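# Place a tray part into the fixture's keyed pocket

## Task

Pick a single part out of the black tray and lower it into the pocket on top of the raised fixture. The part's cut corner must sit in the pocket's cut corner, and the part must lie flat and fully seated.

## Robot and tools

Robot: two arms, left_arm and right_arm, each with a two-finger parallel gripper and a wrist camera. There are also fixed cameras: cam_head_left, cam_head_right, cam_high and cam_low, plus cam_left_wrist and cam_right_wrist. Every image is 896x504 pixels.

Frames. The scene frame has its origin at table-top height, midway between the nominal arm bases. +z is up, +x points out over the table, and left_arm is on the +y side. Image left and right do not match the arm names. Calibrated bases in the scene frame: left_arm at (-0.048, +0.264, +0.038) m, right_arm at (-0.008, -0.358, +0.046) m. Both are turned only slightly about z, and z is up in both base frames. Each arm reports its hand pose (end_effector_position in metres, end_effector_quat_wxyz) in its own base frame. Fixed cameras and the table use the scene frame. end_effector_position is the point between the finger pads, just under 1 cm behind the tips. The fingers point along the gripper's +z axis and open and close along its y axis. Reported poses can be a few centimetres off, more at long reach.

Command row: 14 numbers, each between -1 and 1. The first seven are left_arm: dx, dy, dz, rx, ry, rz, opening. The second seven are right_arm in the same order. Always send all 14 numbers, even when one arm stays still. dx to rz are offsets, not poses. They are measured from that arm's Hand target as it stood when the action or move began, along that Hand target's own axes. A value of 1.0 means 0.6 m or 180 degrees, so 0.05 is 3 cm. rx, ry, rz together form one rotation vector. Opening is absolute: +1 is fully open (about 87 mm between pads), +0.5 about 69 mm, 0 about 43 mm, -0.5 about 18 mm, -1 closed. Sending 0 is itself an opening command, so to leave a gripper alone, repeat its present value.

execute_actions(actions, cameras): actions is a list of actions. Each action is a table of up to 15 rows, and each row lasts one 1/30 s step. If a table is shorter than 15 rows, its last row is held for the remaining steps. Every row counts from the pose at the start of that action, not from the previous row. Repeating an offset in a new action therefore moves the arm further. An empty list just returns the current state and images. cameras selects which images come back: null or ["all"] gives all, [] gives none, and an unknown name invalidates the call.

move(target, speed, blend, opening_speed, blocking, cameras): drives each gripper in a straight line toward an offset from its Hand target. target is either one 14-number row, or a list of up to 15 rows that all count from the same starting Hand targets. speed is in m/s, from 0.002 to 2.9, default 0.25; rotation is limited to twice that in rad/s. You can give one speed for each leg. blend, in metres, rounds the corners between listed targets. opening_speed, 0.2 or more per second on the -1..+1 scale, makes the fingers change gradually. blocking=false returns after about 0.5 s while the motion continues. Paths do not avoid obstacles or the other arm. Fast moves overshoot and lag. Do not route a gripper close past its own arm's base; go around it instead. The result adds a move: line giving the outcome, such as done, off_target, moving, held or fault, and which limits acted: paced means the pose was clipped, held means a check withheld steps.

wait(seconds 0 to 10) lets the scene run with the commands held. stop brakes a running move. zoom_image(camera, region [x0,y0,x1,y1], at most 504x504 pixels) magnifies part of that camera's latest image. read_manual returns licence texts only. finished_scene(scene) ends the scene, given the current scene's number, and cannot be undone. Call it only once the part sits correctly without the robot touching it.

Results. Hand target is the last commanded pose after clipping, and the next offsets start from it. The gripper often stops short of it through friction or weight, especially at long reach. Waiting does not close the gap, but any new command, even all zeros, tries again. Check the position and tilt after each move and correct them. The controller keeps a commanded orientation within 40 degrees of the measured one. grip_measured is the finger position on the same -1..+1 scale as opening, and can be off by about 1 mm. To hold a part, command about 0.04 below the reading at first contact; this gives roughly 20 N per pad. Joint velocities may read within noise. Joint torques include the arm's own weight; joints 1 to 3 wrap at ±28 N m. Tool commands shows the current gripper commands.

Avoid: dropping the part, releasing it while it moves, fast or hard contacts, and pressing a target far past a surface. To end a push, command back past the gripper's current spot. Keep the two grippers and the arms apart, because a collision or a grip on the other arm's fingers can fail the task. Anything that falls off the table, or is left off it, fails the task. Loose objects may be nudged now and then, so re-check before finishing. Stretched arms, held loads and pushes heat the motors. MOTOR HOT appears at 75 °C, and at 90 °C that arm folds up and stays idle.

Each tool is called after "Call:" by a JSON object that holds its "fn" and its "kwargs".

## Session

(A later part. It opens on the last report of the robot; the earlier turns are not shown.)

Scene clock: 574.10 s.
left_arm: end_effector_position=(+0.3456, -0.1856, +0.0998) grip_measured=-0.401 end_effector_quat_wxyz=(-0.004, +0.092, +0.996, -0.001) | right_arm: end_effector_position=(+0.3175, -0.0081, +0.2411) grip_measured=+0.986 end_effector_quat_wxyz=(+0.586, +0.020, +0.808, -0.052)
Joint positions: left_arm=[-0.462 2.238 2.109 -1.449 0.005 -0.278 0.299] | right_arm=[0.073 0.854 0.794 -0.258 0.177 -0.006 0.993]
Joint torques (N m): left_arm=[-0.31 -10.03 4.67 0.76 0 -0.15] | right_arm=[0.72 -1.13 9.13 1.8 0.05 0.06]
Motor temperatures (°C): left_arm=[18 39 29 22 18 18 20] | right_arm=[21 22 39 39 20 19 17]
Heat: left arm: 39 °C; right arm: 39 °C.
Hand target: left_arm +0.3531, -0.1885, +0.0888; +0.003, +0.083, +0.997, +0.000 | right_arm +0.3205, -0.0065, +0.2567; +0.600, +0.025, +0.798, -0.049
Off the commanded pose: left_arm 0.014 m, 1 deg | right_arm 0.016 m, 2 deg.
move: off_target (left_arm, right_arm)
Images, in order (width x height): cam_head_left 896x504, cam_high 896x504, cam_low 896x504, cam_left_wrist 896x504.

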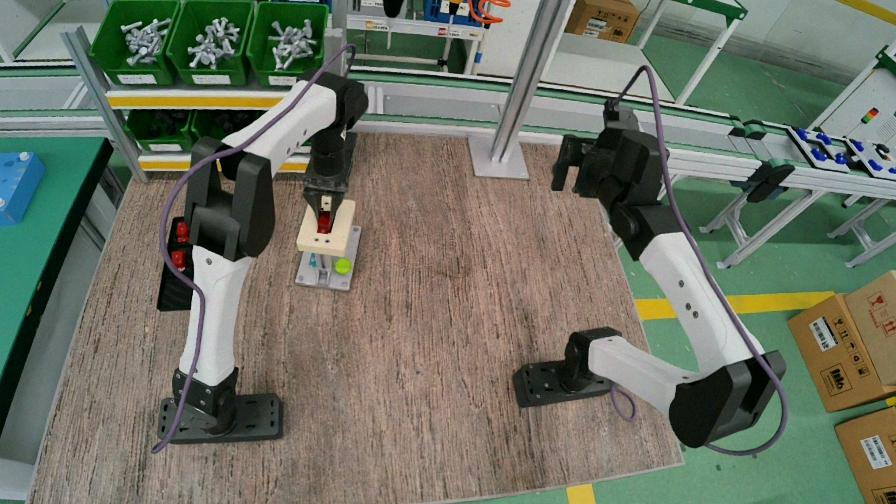

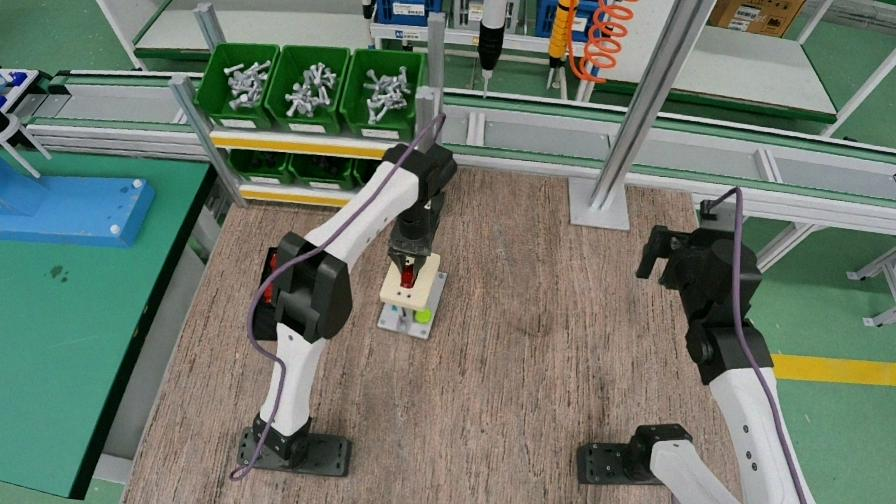

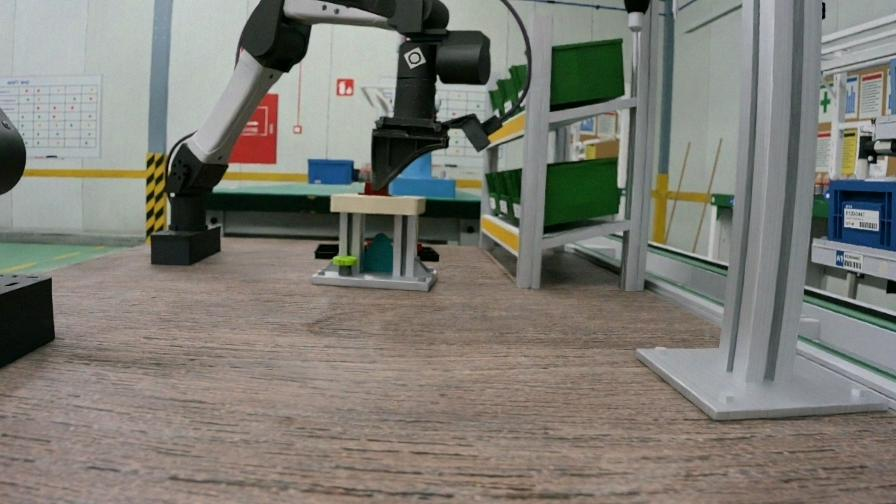

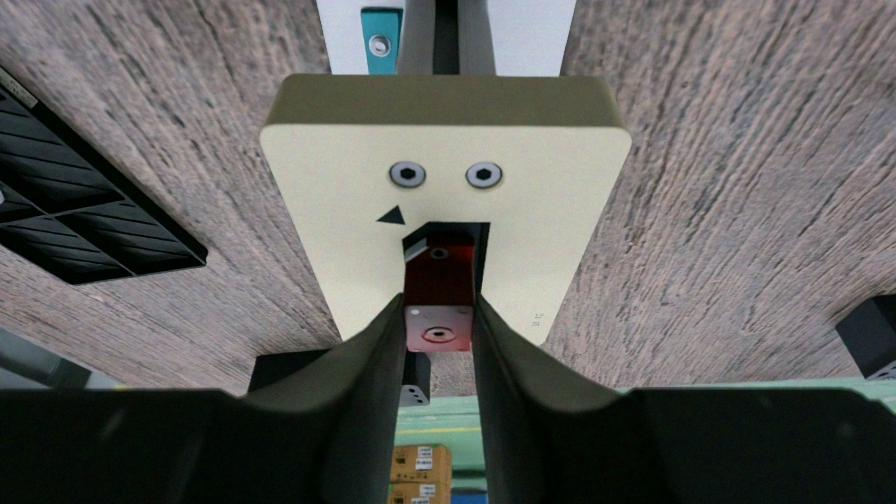

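Call:
{"fn": "move", "kwargs": {"target": [-0.0133,-0.0087,-0.035,0,0,0,-0.5,0,0,0,0,0,0,1], "speed": 0.06, "cameras": ["cam_low","cam_left_wrist","cam_high","cam_head_left"]}}

Call:
{"fn": "zoom_image", "kwargs": {"camera": "cam_left_wrist", "region": [370, 180, 510, 320]}}

Call:
{"fn": "zoom_image", "kwargs": {"camera": "cam_high", "region": [370, 230, 450, 320]}}

Call:
{"fn": "zoom_image", "kwargs": {"camera": "cam_head_left", "region": [285, 180, 375, 270]}}

Scene clock: 585.73 s.
left_arm: end_effector_position=(+0.3477, -0.1900, +0.1088) grip_measured=-0.401 end_effector_quat_wxyz=(-0.019, +0.088, +0.996, +0.005) | right_arm: end_effector_position=(+0.3175, -0.0081, +0.2411) grip_measured=+0.986 end_effector_quat_wxyz=(+0.586, +0.020, +0.808, -0.052)
Joint positions: left_arm=[-0.468 2.31 2.26 -1.56 0.005 -0.292 0.299] | right_arm=[0.073 0.854 0.794 -0.258 0.177 -0.006 0.993]
Joint torques (N m): left_arm=[-0.27 -10.76 9.42 0.51 0 -0.07] | right_arm=[0.7 -1.13 9.13 1.79 0.05 0.06]
Heat: left arm: 38 °C; right arm: 39 °C.
Hand target: left_arm +0.3600, -0.1949, +0.1099; +0.003, +0.083, +0.997, +0.000 | right_arm +0.3205, -0.0065, +0.2567; +0.600, +0.025, +0.798, -0.049
Off the commanded pose: left_arm 0.013 m, 3 deg | right_arm 0.016 m, 2 deg.
joint read past its limit (left arm) — joint 4 (wrist pitch), lower limit.
move: off_target (left_arm, right_arm)
Images, in order (width x height): cam_head_left 896x504, cam_high 896x504, cam_low 896x504, cam_left_wrist 896x504.

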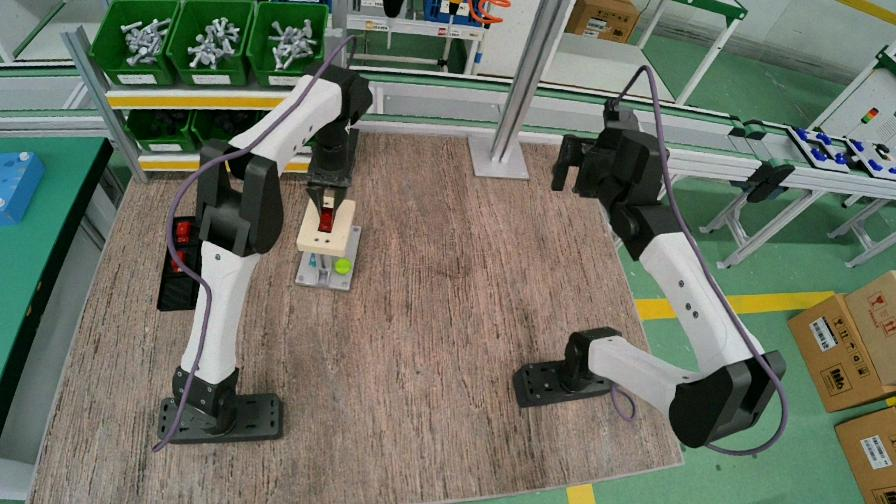

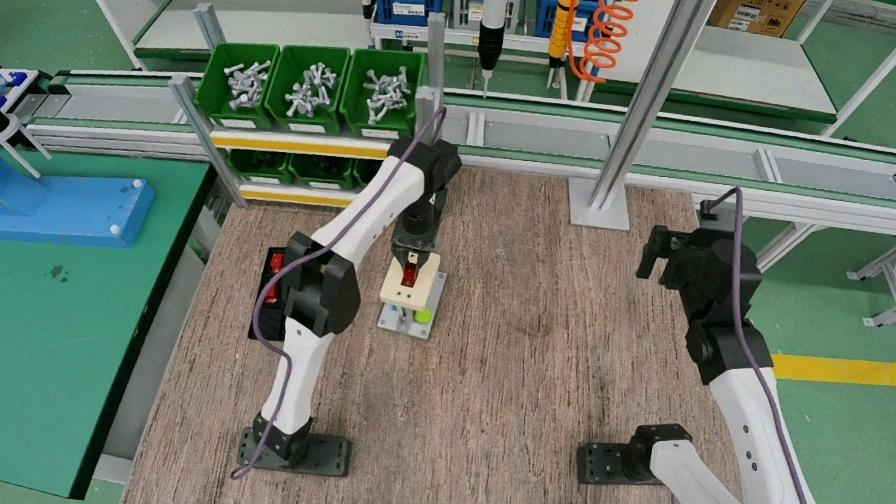

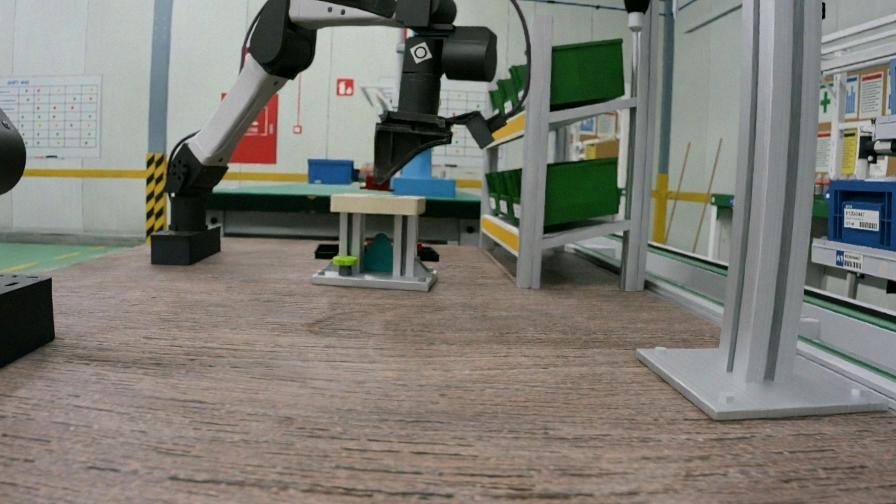

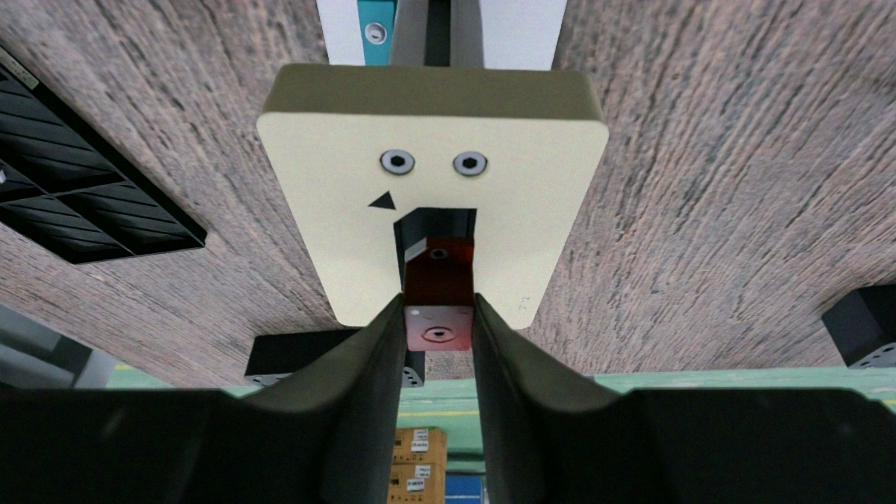

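Scaled by 3.600 from the camera's 896x504 image, which has a finer 1280x720 frame.

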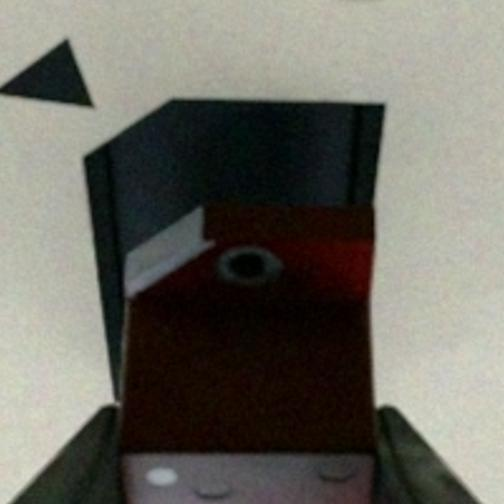

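Scaled by 5.600 from the camera's 896x504 image, which has a finer 1280x720 frame.

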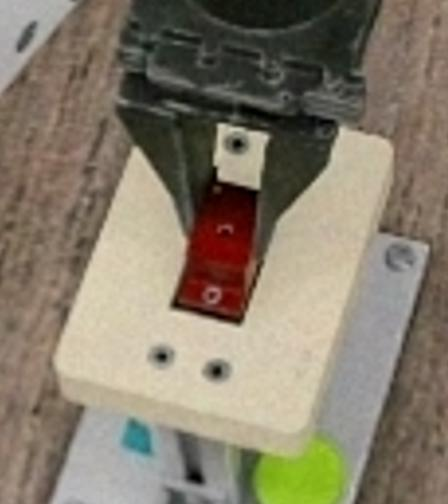

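Scaled by 5.600 from the camera's 896x504 image, which has a finer 1280x720 frame.

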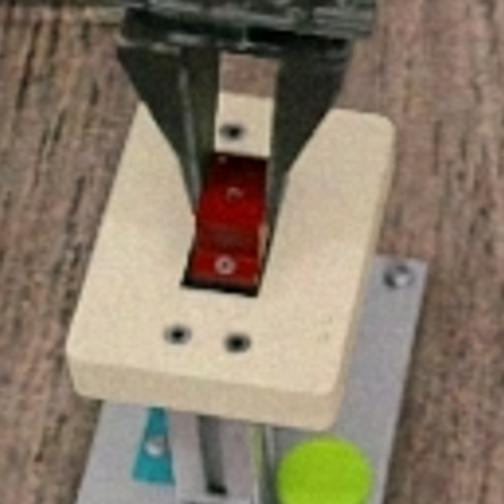

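Call:
{"fn": "move", "kwargs": {"target": [0.0011,0.0267,0.002,0,-0.012,0.0044,-0.5,0,0,0,0,0,0,1], "speed": 0.06, "cameras": ["cam_low","cam_left_wrist","cam_high","cam_head_left"]}}

Call:
{"fn": "zoom_image", "kwargs": {"camera": "cam_left_wrist", "region": [370, 180, 510, 320]}}

Call:
{"fn": "zoom_image", "kwargs": {"camera": "cam_high", "region": [370, 230, 450, 320]}}

Call:
{"fn": "zoom_image", "kwargs": {"camera": "cam_head_left", "region": [285, 180, 375, 270]}}

Scene clock: 602.63 s.
left_arm: end_effector_position=(+0.3498, -0.1870, +0.0983) grip_measured=-0.401 end_effector_quat_wxyz=(-0.012, +0.097, +0.995, +0.000) | right_arm: end_effector_position=(+0.3175, -0.0081, +0.2411) grip_measured=+0.986 end_effector_quat_wxyz=(+0.586, +0.020, +0.808, -0.052)
Joint positions: left_arm=[-0.46 2.281 2.172 -1.484 0.009 -0.266 0.299] | right_arm=[0.073 0.854 0.794 -0.258 0.177 -0.006 0.993]
Joint torques (N m): left_arm=[1.68 -15.82 4.77 0.66 -0.16 0.07] | right_arm=[0.7 -1.14 9.13 1.8 0.05 0.06]
Heat: left arm: 39 °C; right arm: 39 °C.
Hand target: left_arm +0.3620, -0.1791, +0.1087; +0.022, +0.090, +0.996, -0.002 | right_arm +0.3205, -0.0065, +0.2567; +0.600, +0.025, +0.798, -0.049
Off the commanded pose: left_arm 0.018 m, 4 deg | right_arm 0.016 m, 2 deg.
move: off_target (left_arm, right_arm)
Images, in order (width x height): cam_head_left 896x504, cam_high 896x504, cam_low 896x504, cam_left_wrist 896x504.

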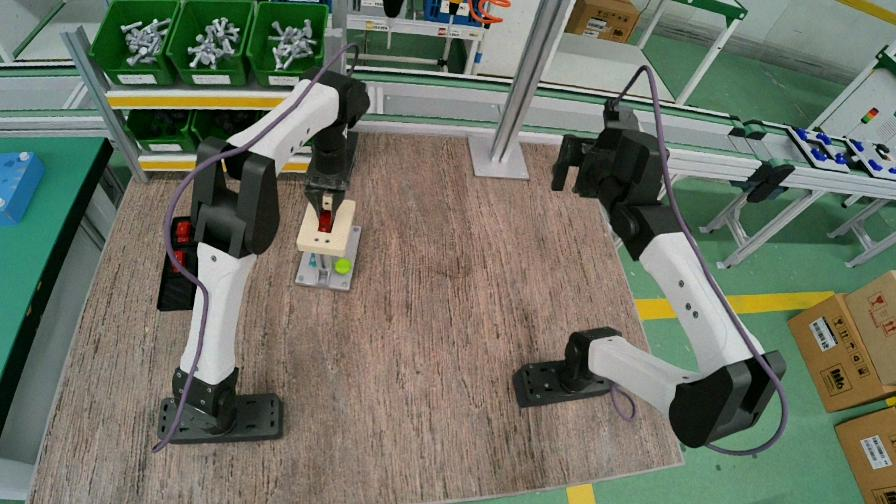

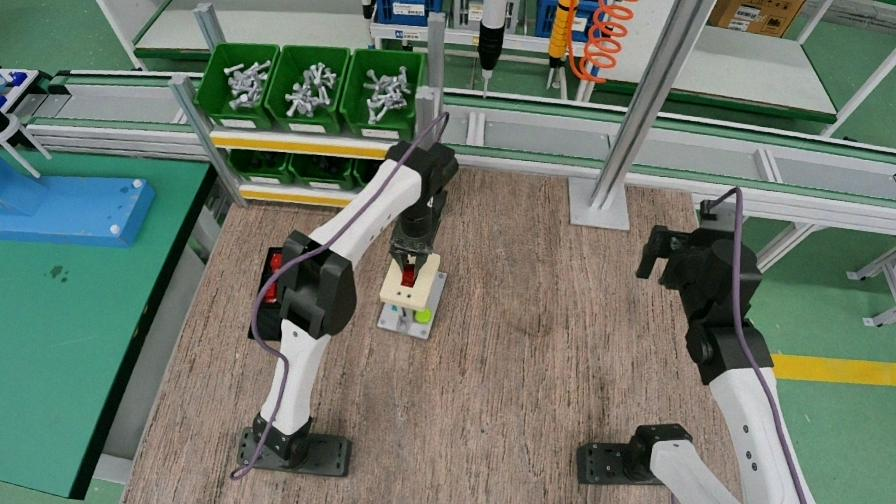

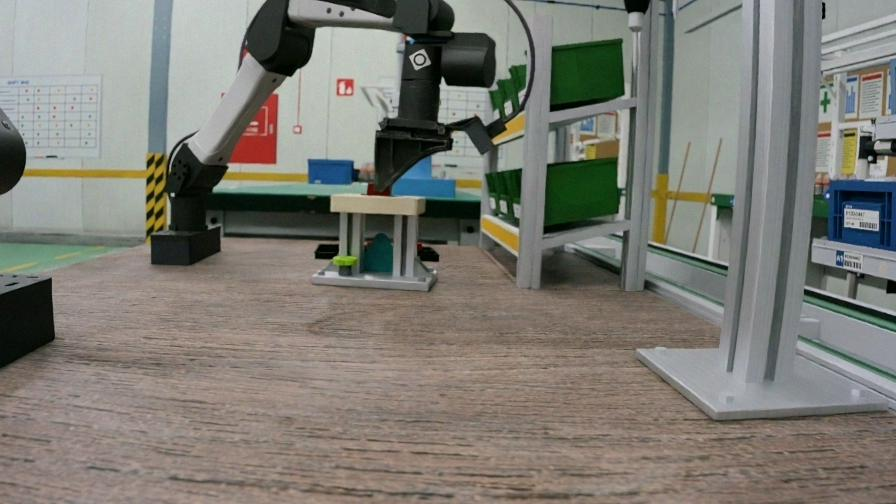

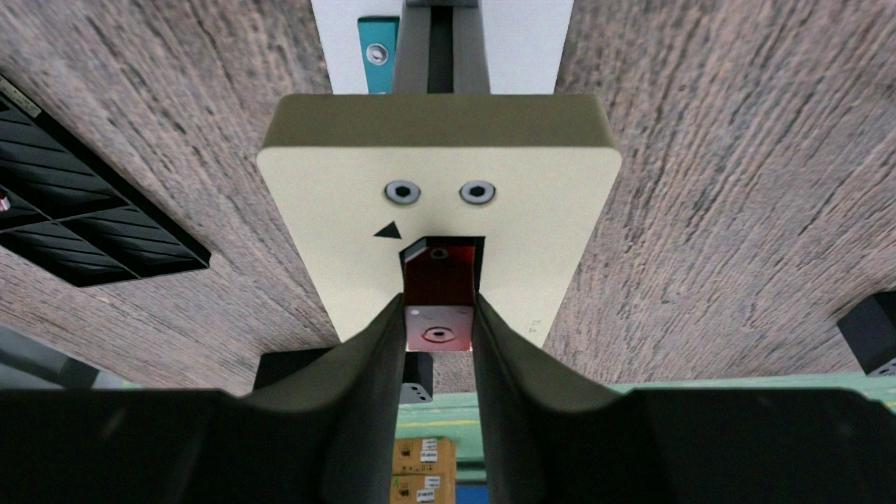

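Scaled by 3.600 from the camera's 896x504 image, which has a finer 1280x720 frame.

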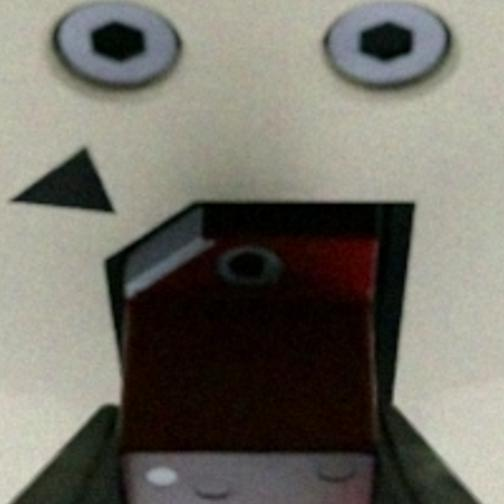

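Scaled by 5.600 from the camera's 896x504 image, which has a finer 1280x720 frame.

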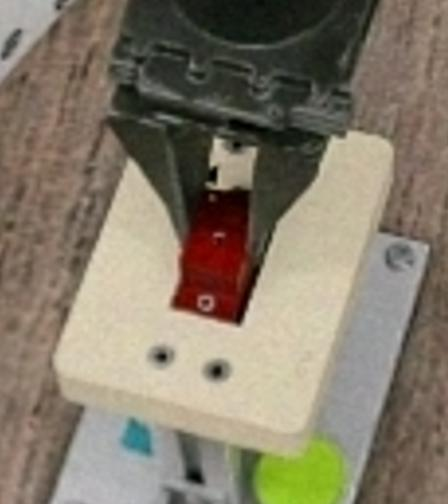

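Scaled by 5.600 from the camera's 896x504 image, which has a finer 1280x720 frame.

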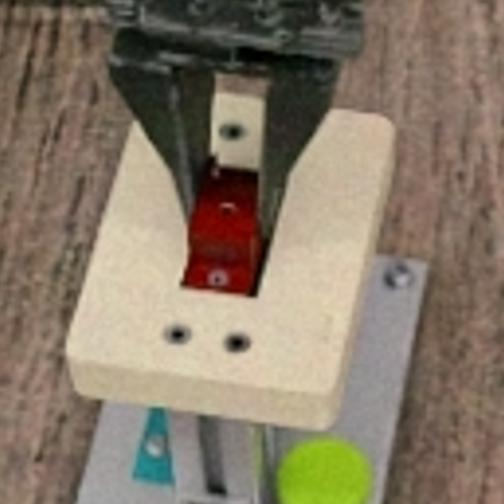

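Call:
{"fn": "move", "kwargs": {"target": [0.0073,-0.023,0,0,-0.0095,0,-0.5,0,0,0,0,0,0,1], "speed": 0.06, "cameras": ["cam_low","cam_left_wrist","cam_high","cam_head_left"]}}

Call:
{"fn": "zoom_image", "kwargs": {"camera": "cam_left_wrist", "region": [370, 180, 510, 320]}}

Call:
{"fn": "zoom_image", "kwargs": {"camera": "cam_high", "region": [370, 230, 450, 320]}}

Call:
{"fn": "zoom_image", "kwargs": {"camera": "cam_head_left", "region": [285, 180, 375, 270]}}

Call:
{"fn": "zoom_image", "kwargs": {"camera": "cam_low", "region": [340, 170, 410, 220]}}

Scene clock: 636.37 s.
left_arm: end_effector_position=(+0.3498, -0.1888, +0.0980) grip_measured=-0.401 end_effector_quat_wxyz=(+0.007, +0.103, +0.995, +0.003) | right_arm: end_effector_position=(+0.3175, -0.0081, +0.2411) grip_measured=+0.986 end_effector_quat_wxyz=(+0.586, +0.020, +0.808, -0.052)
Joint positions: left_arm=[-0.472 2.241 2.111 -1.429 -0.01 -0.266 0.299] | right_arm=[0.073 0.854 0.794 -0.258 0.177 -0.006 0.993]
Joint torques (N m): left_arm=[-0.58 -15.61 4.7 0.7 -0.05 -0.26] | right_arm=[0.73 -1.14 9.11 1.8 0.05 0.06]
Motor temperatures (°C): left_arm=[18 48 28 22 18 18 20] | right_arm=[21 22 40 39 20 19 17]
Heat: left arm: 48 °C; right arm: 40 °C.
Hand target: left_arm +0.3551, -0.1918, +0.1085; +0.037, +0.090, +0.995, -0.003 | right_arm +0.3205, -0.0065, +0.2567; +0.600, +0.025, +0.798, -0.049
Off the commanded pose: left_arm 0.012 m, 4 deg | right_arm 0.016 m, 2 deg.
move: off_target (left_arm, right_arm)
Images, in order (width x height): cam_head_left 896x504, cam_high 896x504, cam_low 896x504, cam_left_wrist 896x504.

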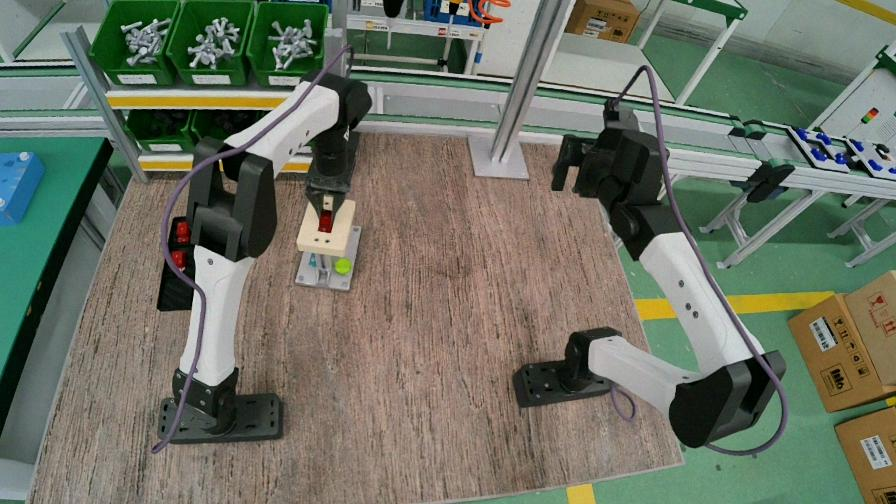

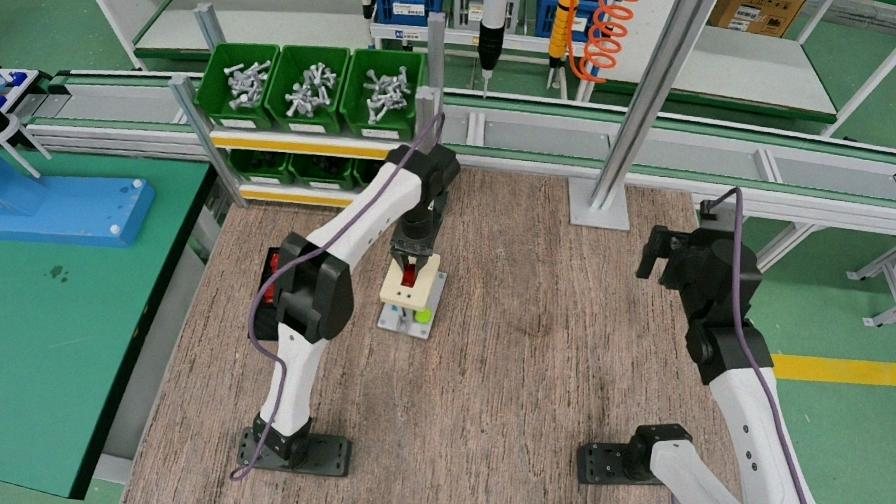

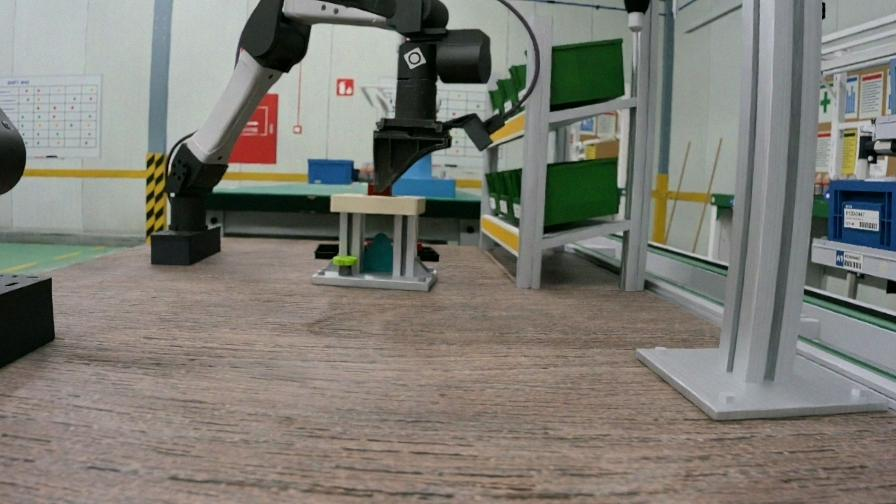

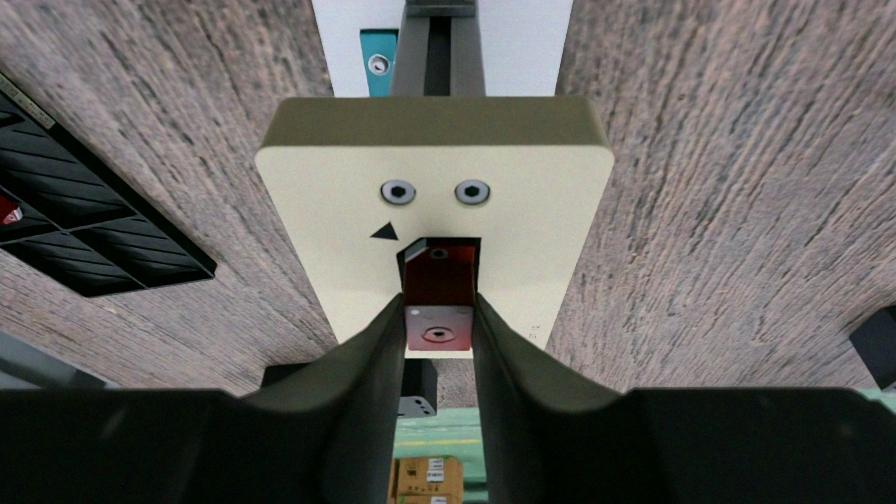

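Scaled by 3.600 from the camera's 896x504 image, which has a finer 1280x720 frame.

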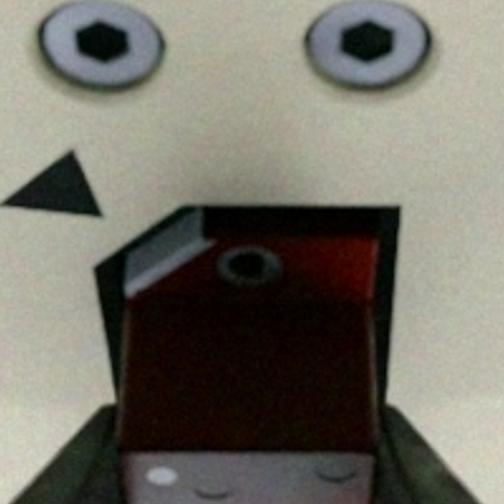

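Scaled by 5.600 from the camera's 896x504 image, which has a finer 1280x720 frame.

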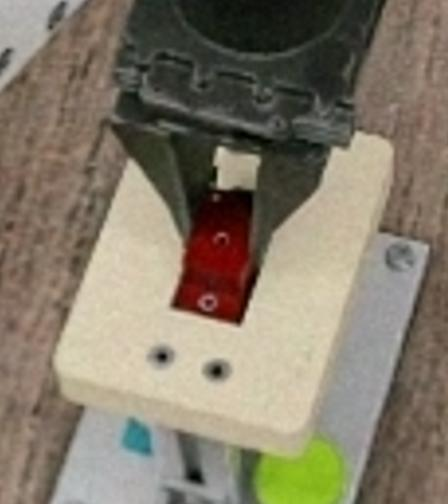

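Scaled by 5.600 from the camera's 896x504 image, which has a finer 1280x720 frame.

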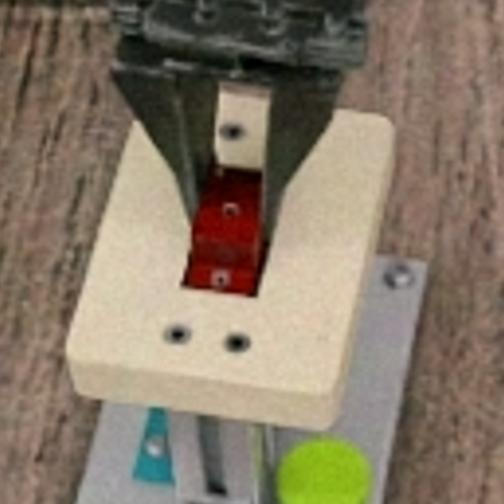

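Scaled by 7.200 from the camera's 896x504 image, which has a finer 1280x720 frame.

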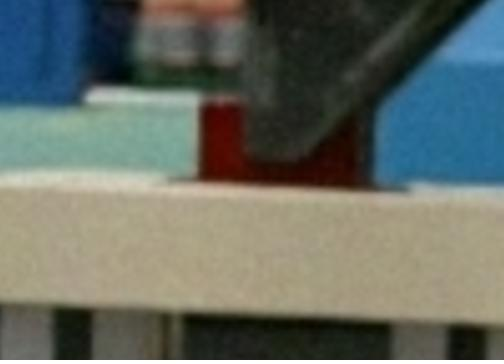

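Call:
{"fn": "move", "kwargs": {"target": [0,0,0.006,0,0.001,0,-0.5,0,0,0,0,0,0,1], "speed": 0.05, "cameras": ["cam_low","cam_left_wrist","cam_high","cam_head_left"]}}

Call:
{"fn": "zoom_image", "kwargs": {"camera": "cam_left_wrist", "region": [370, 180, 510, 320]}}

Call:
{"fn": "zoom_image", "kwargs": {"camera": "cam_high", "region": [370, 230, 450, 320]}}

Call:
{"fn": "zoom_image", "kwargs": {"camera": "cam_head_left", "region": [285, 180, 375, 270]}}

Call:
{"fn": "zoom_image", "kwargs": {"camera": "cam_low", "region": [340, 170, 410, 220]}}

Scene clock: 656.30 s.
left_arm: end_effector_position=(+0.3500, -0.1888, +0.0978) grip_measured=-0.401 end_effector_quat_wxyz=(+0.009, +0.103, +0.995, +0.002) | right_arm: end_effector_position=(+0.3175, -0.0081, +0.2411) grip_measured=+0.986 end_effector_quat_wxyz=(+0.586, +0.020, +0.808, -0.052)
Joint positions: left_arm=[-0.472 2.238 2.105 -1.423 -0.011 -0.266 0.299] | right_arm=[0.073 0.854 0.794 -0.258 0.177 -0.006 0.993]
Joint torques (N m): left_arm=[-0.54 -14.89 4.41 0.74 -0.05 -0.26] | right_arm=[0.72 -1.13 9.13 1.8 0.05 0.06]
Heat: left arm: 52 °C; right arm: 40 °C.
Hand target: left_arm +0.3555, -0.1919, +0.1049; +0.035, +0.090, +0.995, -0.003 | right_arm +0.3205, -0.0065, +0.2567; +0.600, +0.025, +0.798, -0.049
Off the commanded pose: left_arm 0.009 m, 3 deg | right_arm 0.016 m, 2 deg.
move: off_target (left_arm, right_arm)
Images, in order (width x height): cam_head_left 896x504, cam_high 896x504, cam_low 896x504, cam_left_wrist 896x504.

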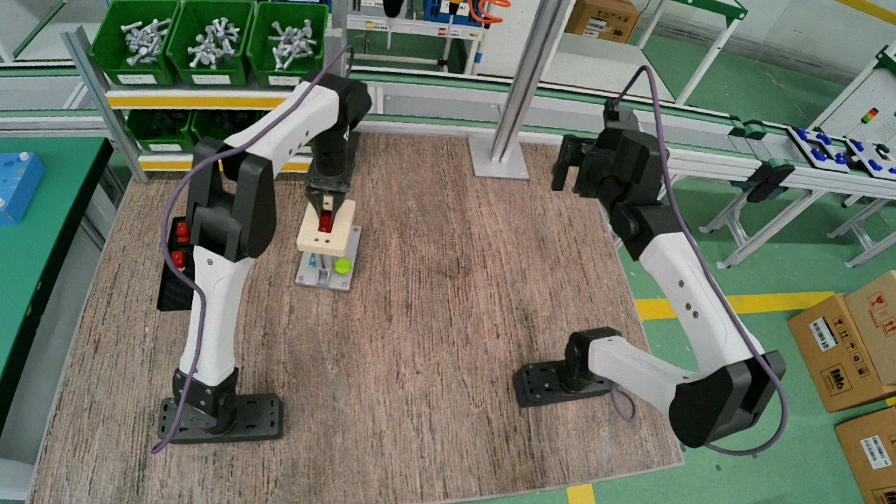

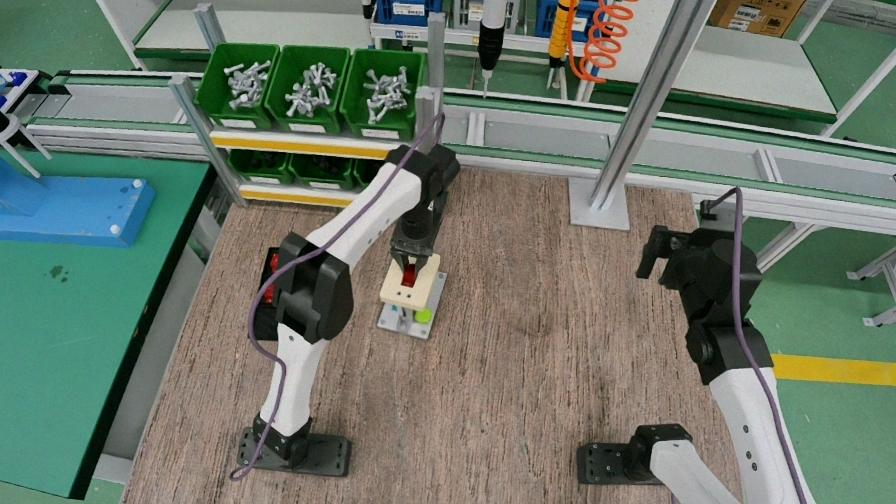

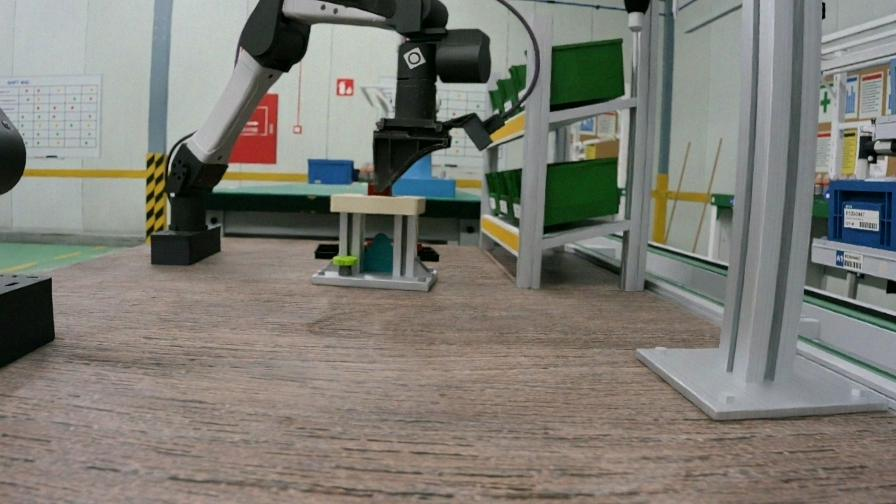

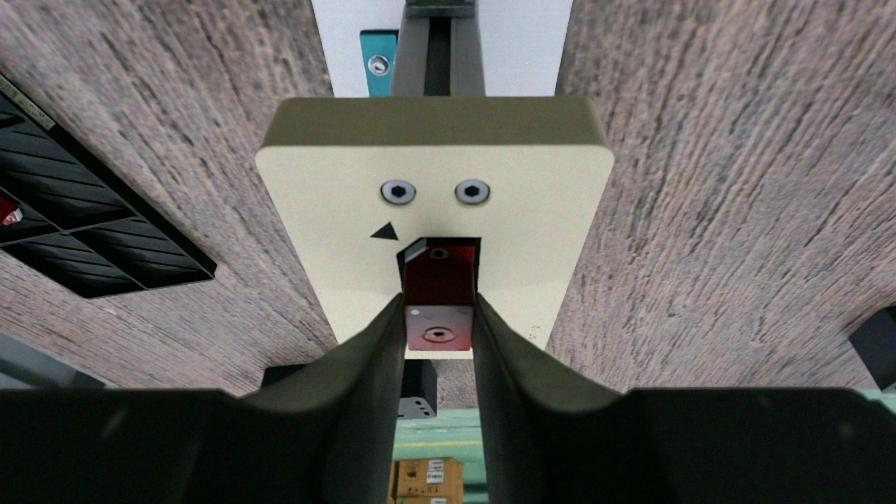

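Scaled by 3.600 from the camera's 896x504 image, which has a finer 1280x720 frame.

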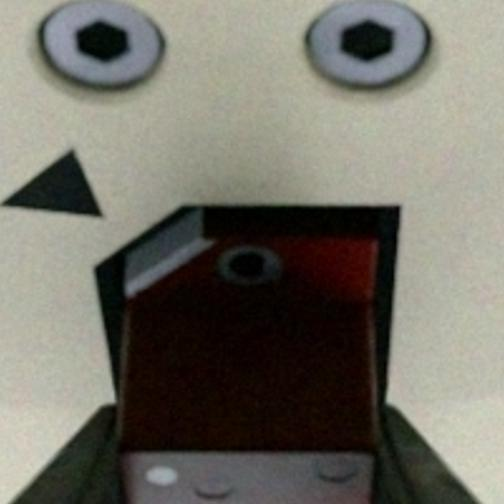

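Scaled by 5.600 from the camera's 896x504 image, which has a finer 1280x720 frame.

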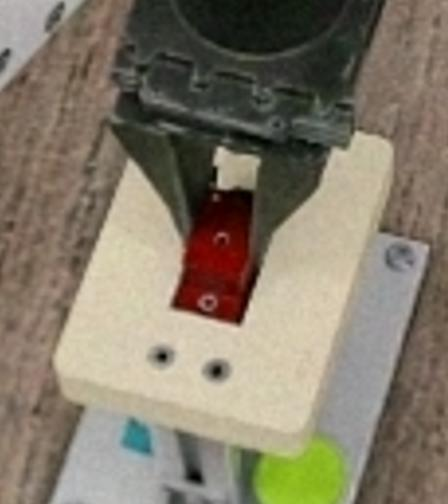

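Scaled by 5.600 from the camera's 896x504 image, which has a finer 1280x720 frame.

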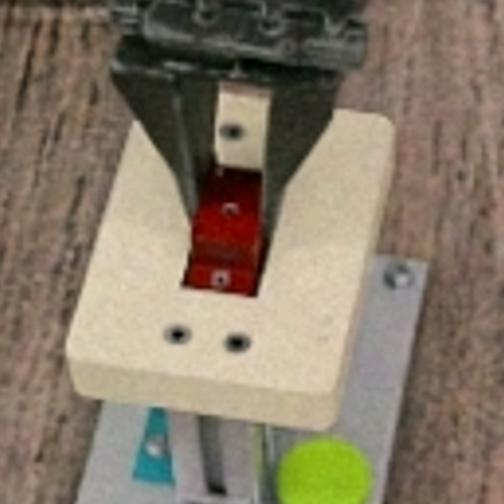

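Scaled by 7.200 from the camera's 896x504 image, which has a finer 1280x720 frame.

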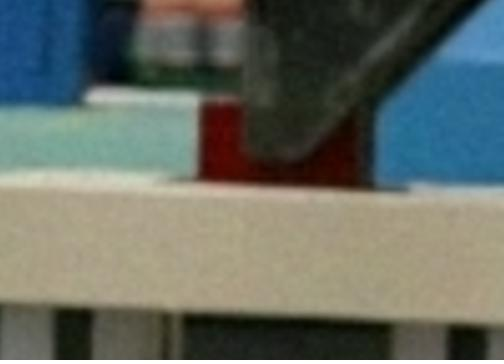

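Call:
{"fn": "move", "kwargs": {"target": [-0.0066,0.0206,0.006,0,0,0,-0.5,0,0,0,0,0,0,1], "speed": 0.05, "cameras": ["cam_low","cam_left_wrist"]}}

Call:
{"fn": "zoom_image", "kwargs": {"camera": "cam_left_wrist", "region": [370, 180, 510, 320]}}

Call:
{"fn": "zoom_image", "kwargs": {"camera": "cam_low", "region": [340, 170, 410, 220]}}

Scene clock: 670.37 s.
left_arm: end_effector_position=(+0.3504, -0.1880, +0.0976) grip_measured=-0.401 end_effector_quat_wxyz=(+0.009, +0.103, +0.995, -0.003) | right_arm: end_effector_position=(+0.3175, -0.0081, +0.2411) grip_measured=+0.986 end_effector_quat_wxyz=(+0.586, +0.020, +0.808, -0.052)
Joint positions: left_arm=[-0.466 2.231 2.094 -1.414 -0.001 -0.26 0.299] | right_arm=[0.073 0.854 0.794 -0.258 0.177 -0.006 0.993]
Joint torques (N m): left_arm=[1.73 -14.23 4.18 0.79 -0.15 -0.03] | right_arm=[0.72 -1.14 9.13 1.8 0.05 0.06]
Heat: left arm: 49 °C; right arm: 40 °C.
Hand target: left_arm +0.3618, -0.1805, +0.1016; +0.035, +0.090, +0.995, -0.003 | right_arm +0.3205, -0.0065, +0.2567; +0.600, +0.025, +0.798, -0.049
Off the commanded pose: left_arm 0.014 m, 3 deg | right_arm 0.016 m, 2 deg.
move: off_target (left_arm, right_arm)
Images, in order (width x height): cam_low 896x504, cam_left_wrist 896x504.

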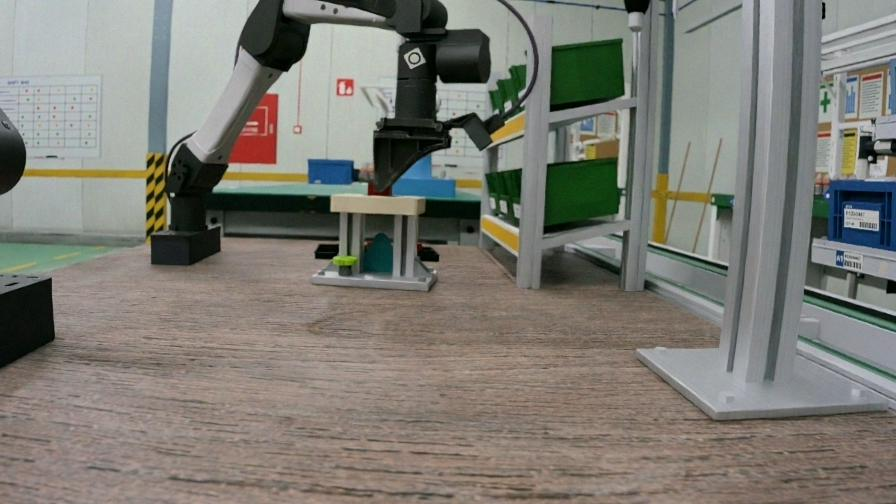

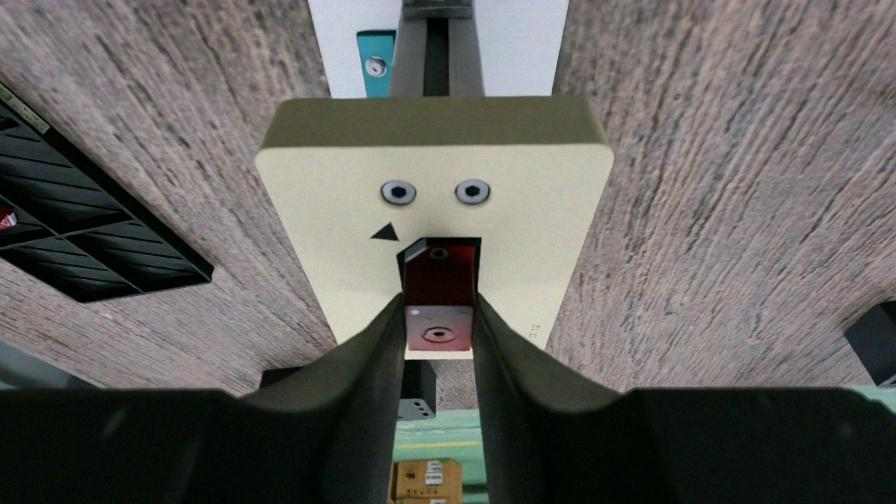

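Scaled by 3.600 from the camera's 896x504 image, which has a finer 1280x720 frame.

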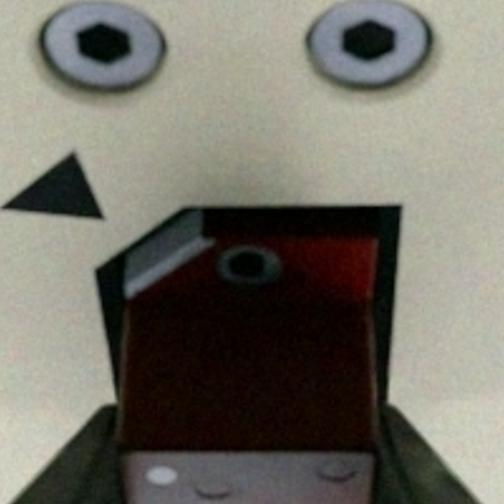

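Scaled by 7.200 from the camera's 896x504 image, which has a finer 1280x720 frame.

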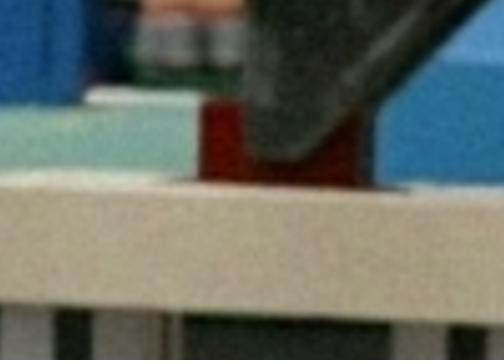

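Call:
{"fn": "move", "kwargs": {"target": [0,0.0015,0.001,0,0,0,-0.5,0,0,0,0,0,0,1], "speed": 0.05, "cameras": ["cam_left_wrist"]}}

Call:
{"fn": "zoom_image", "kwargs": {"camera": "cam_left_wrist", "region": [380, 200, 490, 320]}}

Scene clock: 697.73 s.
left_arm: end_effector_position=(+0.3503, -0.1880, +0.0976) grip_measured=-0.401 end_effector_quat_wxyz=(+0.010, +0.103, +0.995, -0.004) | right_arm: end_effector_position=(+0.3175, -0.0081, +0.2411) grip_measured=+0.986 end_effector_quat_wxyz=(+0.586, +0.020, +0.808, -0.052)
Joint positions: left_arm=[-0.465 2.228 2.09 -1.41 0.001 -0.259 0.299] | right_arm=[0.073 0.854 0.794 -0.258 0.177 -0.006 0.993]
Joint torques (N m): left_arm=[1.84 -14.09 4.1 0.79 -0.17 -0.02] | right_arm=[0.72 -1.13 9.13 1.8 0.05 0.06]
Heat: left arm: 48 °C; right arm: 40 °C.
Hand target: left_arm +0.3620, -0.1796, +0.1010; +0.035, +0.090, +0.995, -0.003 | right_arm +0.3206, -0.0065, +0.2567; +0.600, +0.025, +0.798, -0.049
Off the commanded pose: left_arm 0.015 m, 3 deg | right_arm 0.016 m, 2 deg.
move: off_target (left_arm, right_arm)
Images, in order (width x height): cam_left_wrist 896x504.

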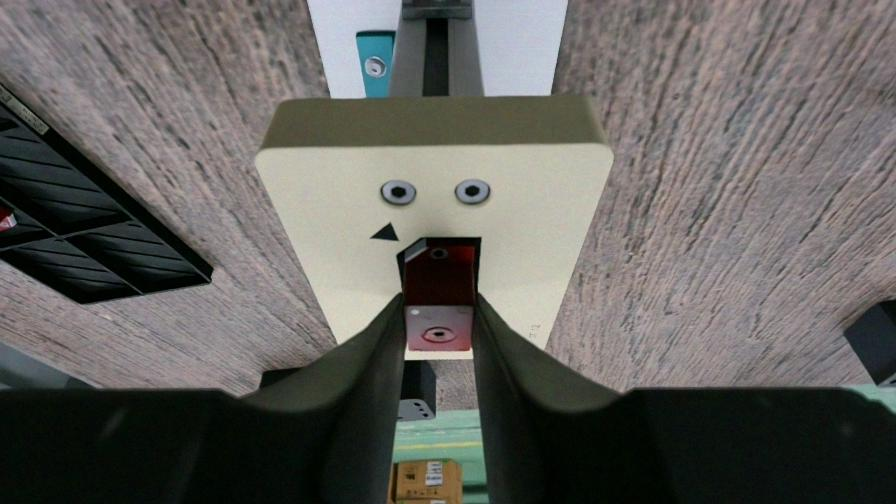

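Scaled by 4.200 from the camera's 896x504 image, which has a finer 1280x720 frame.

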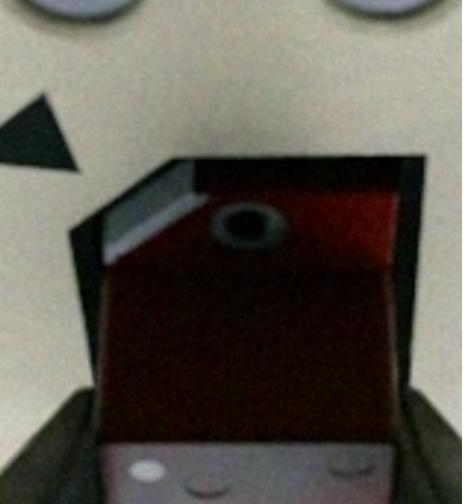

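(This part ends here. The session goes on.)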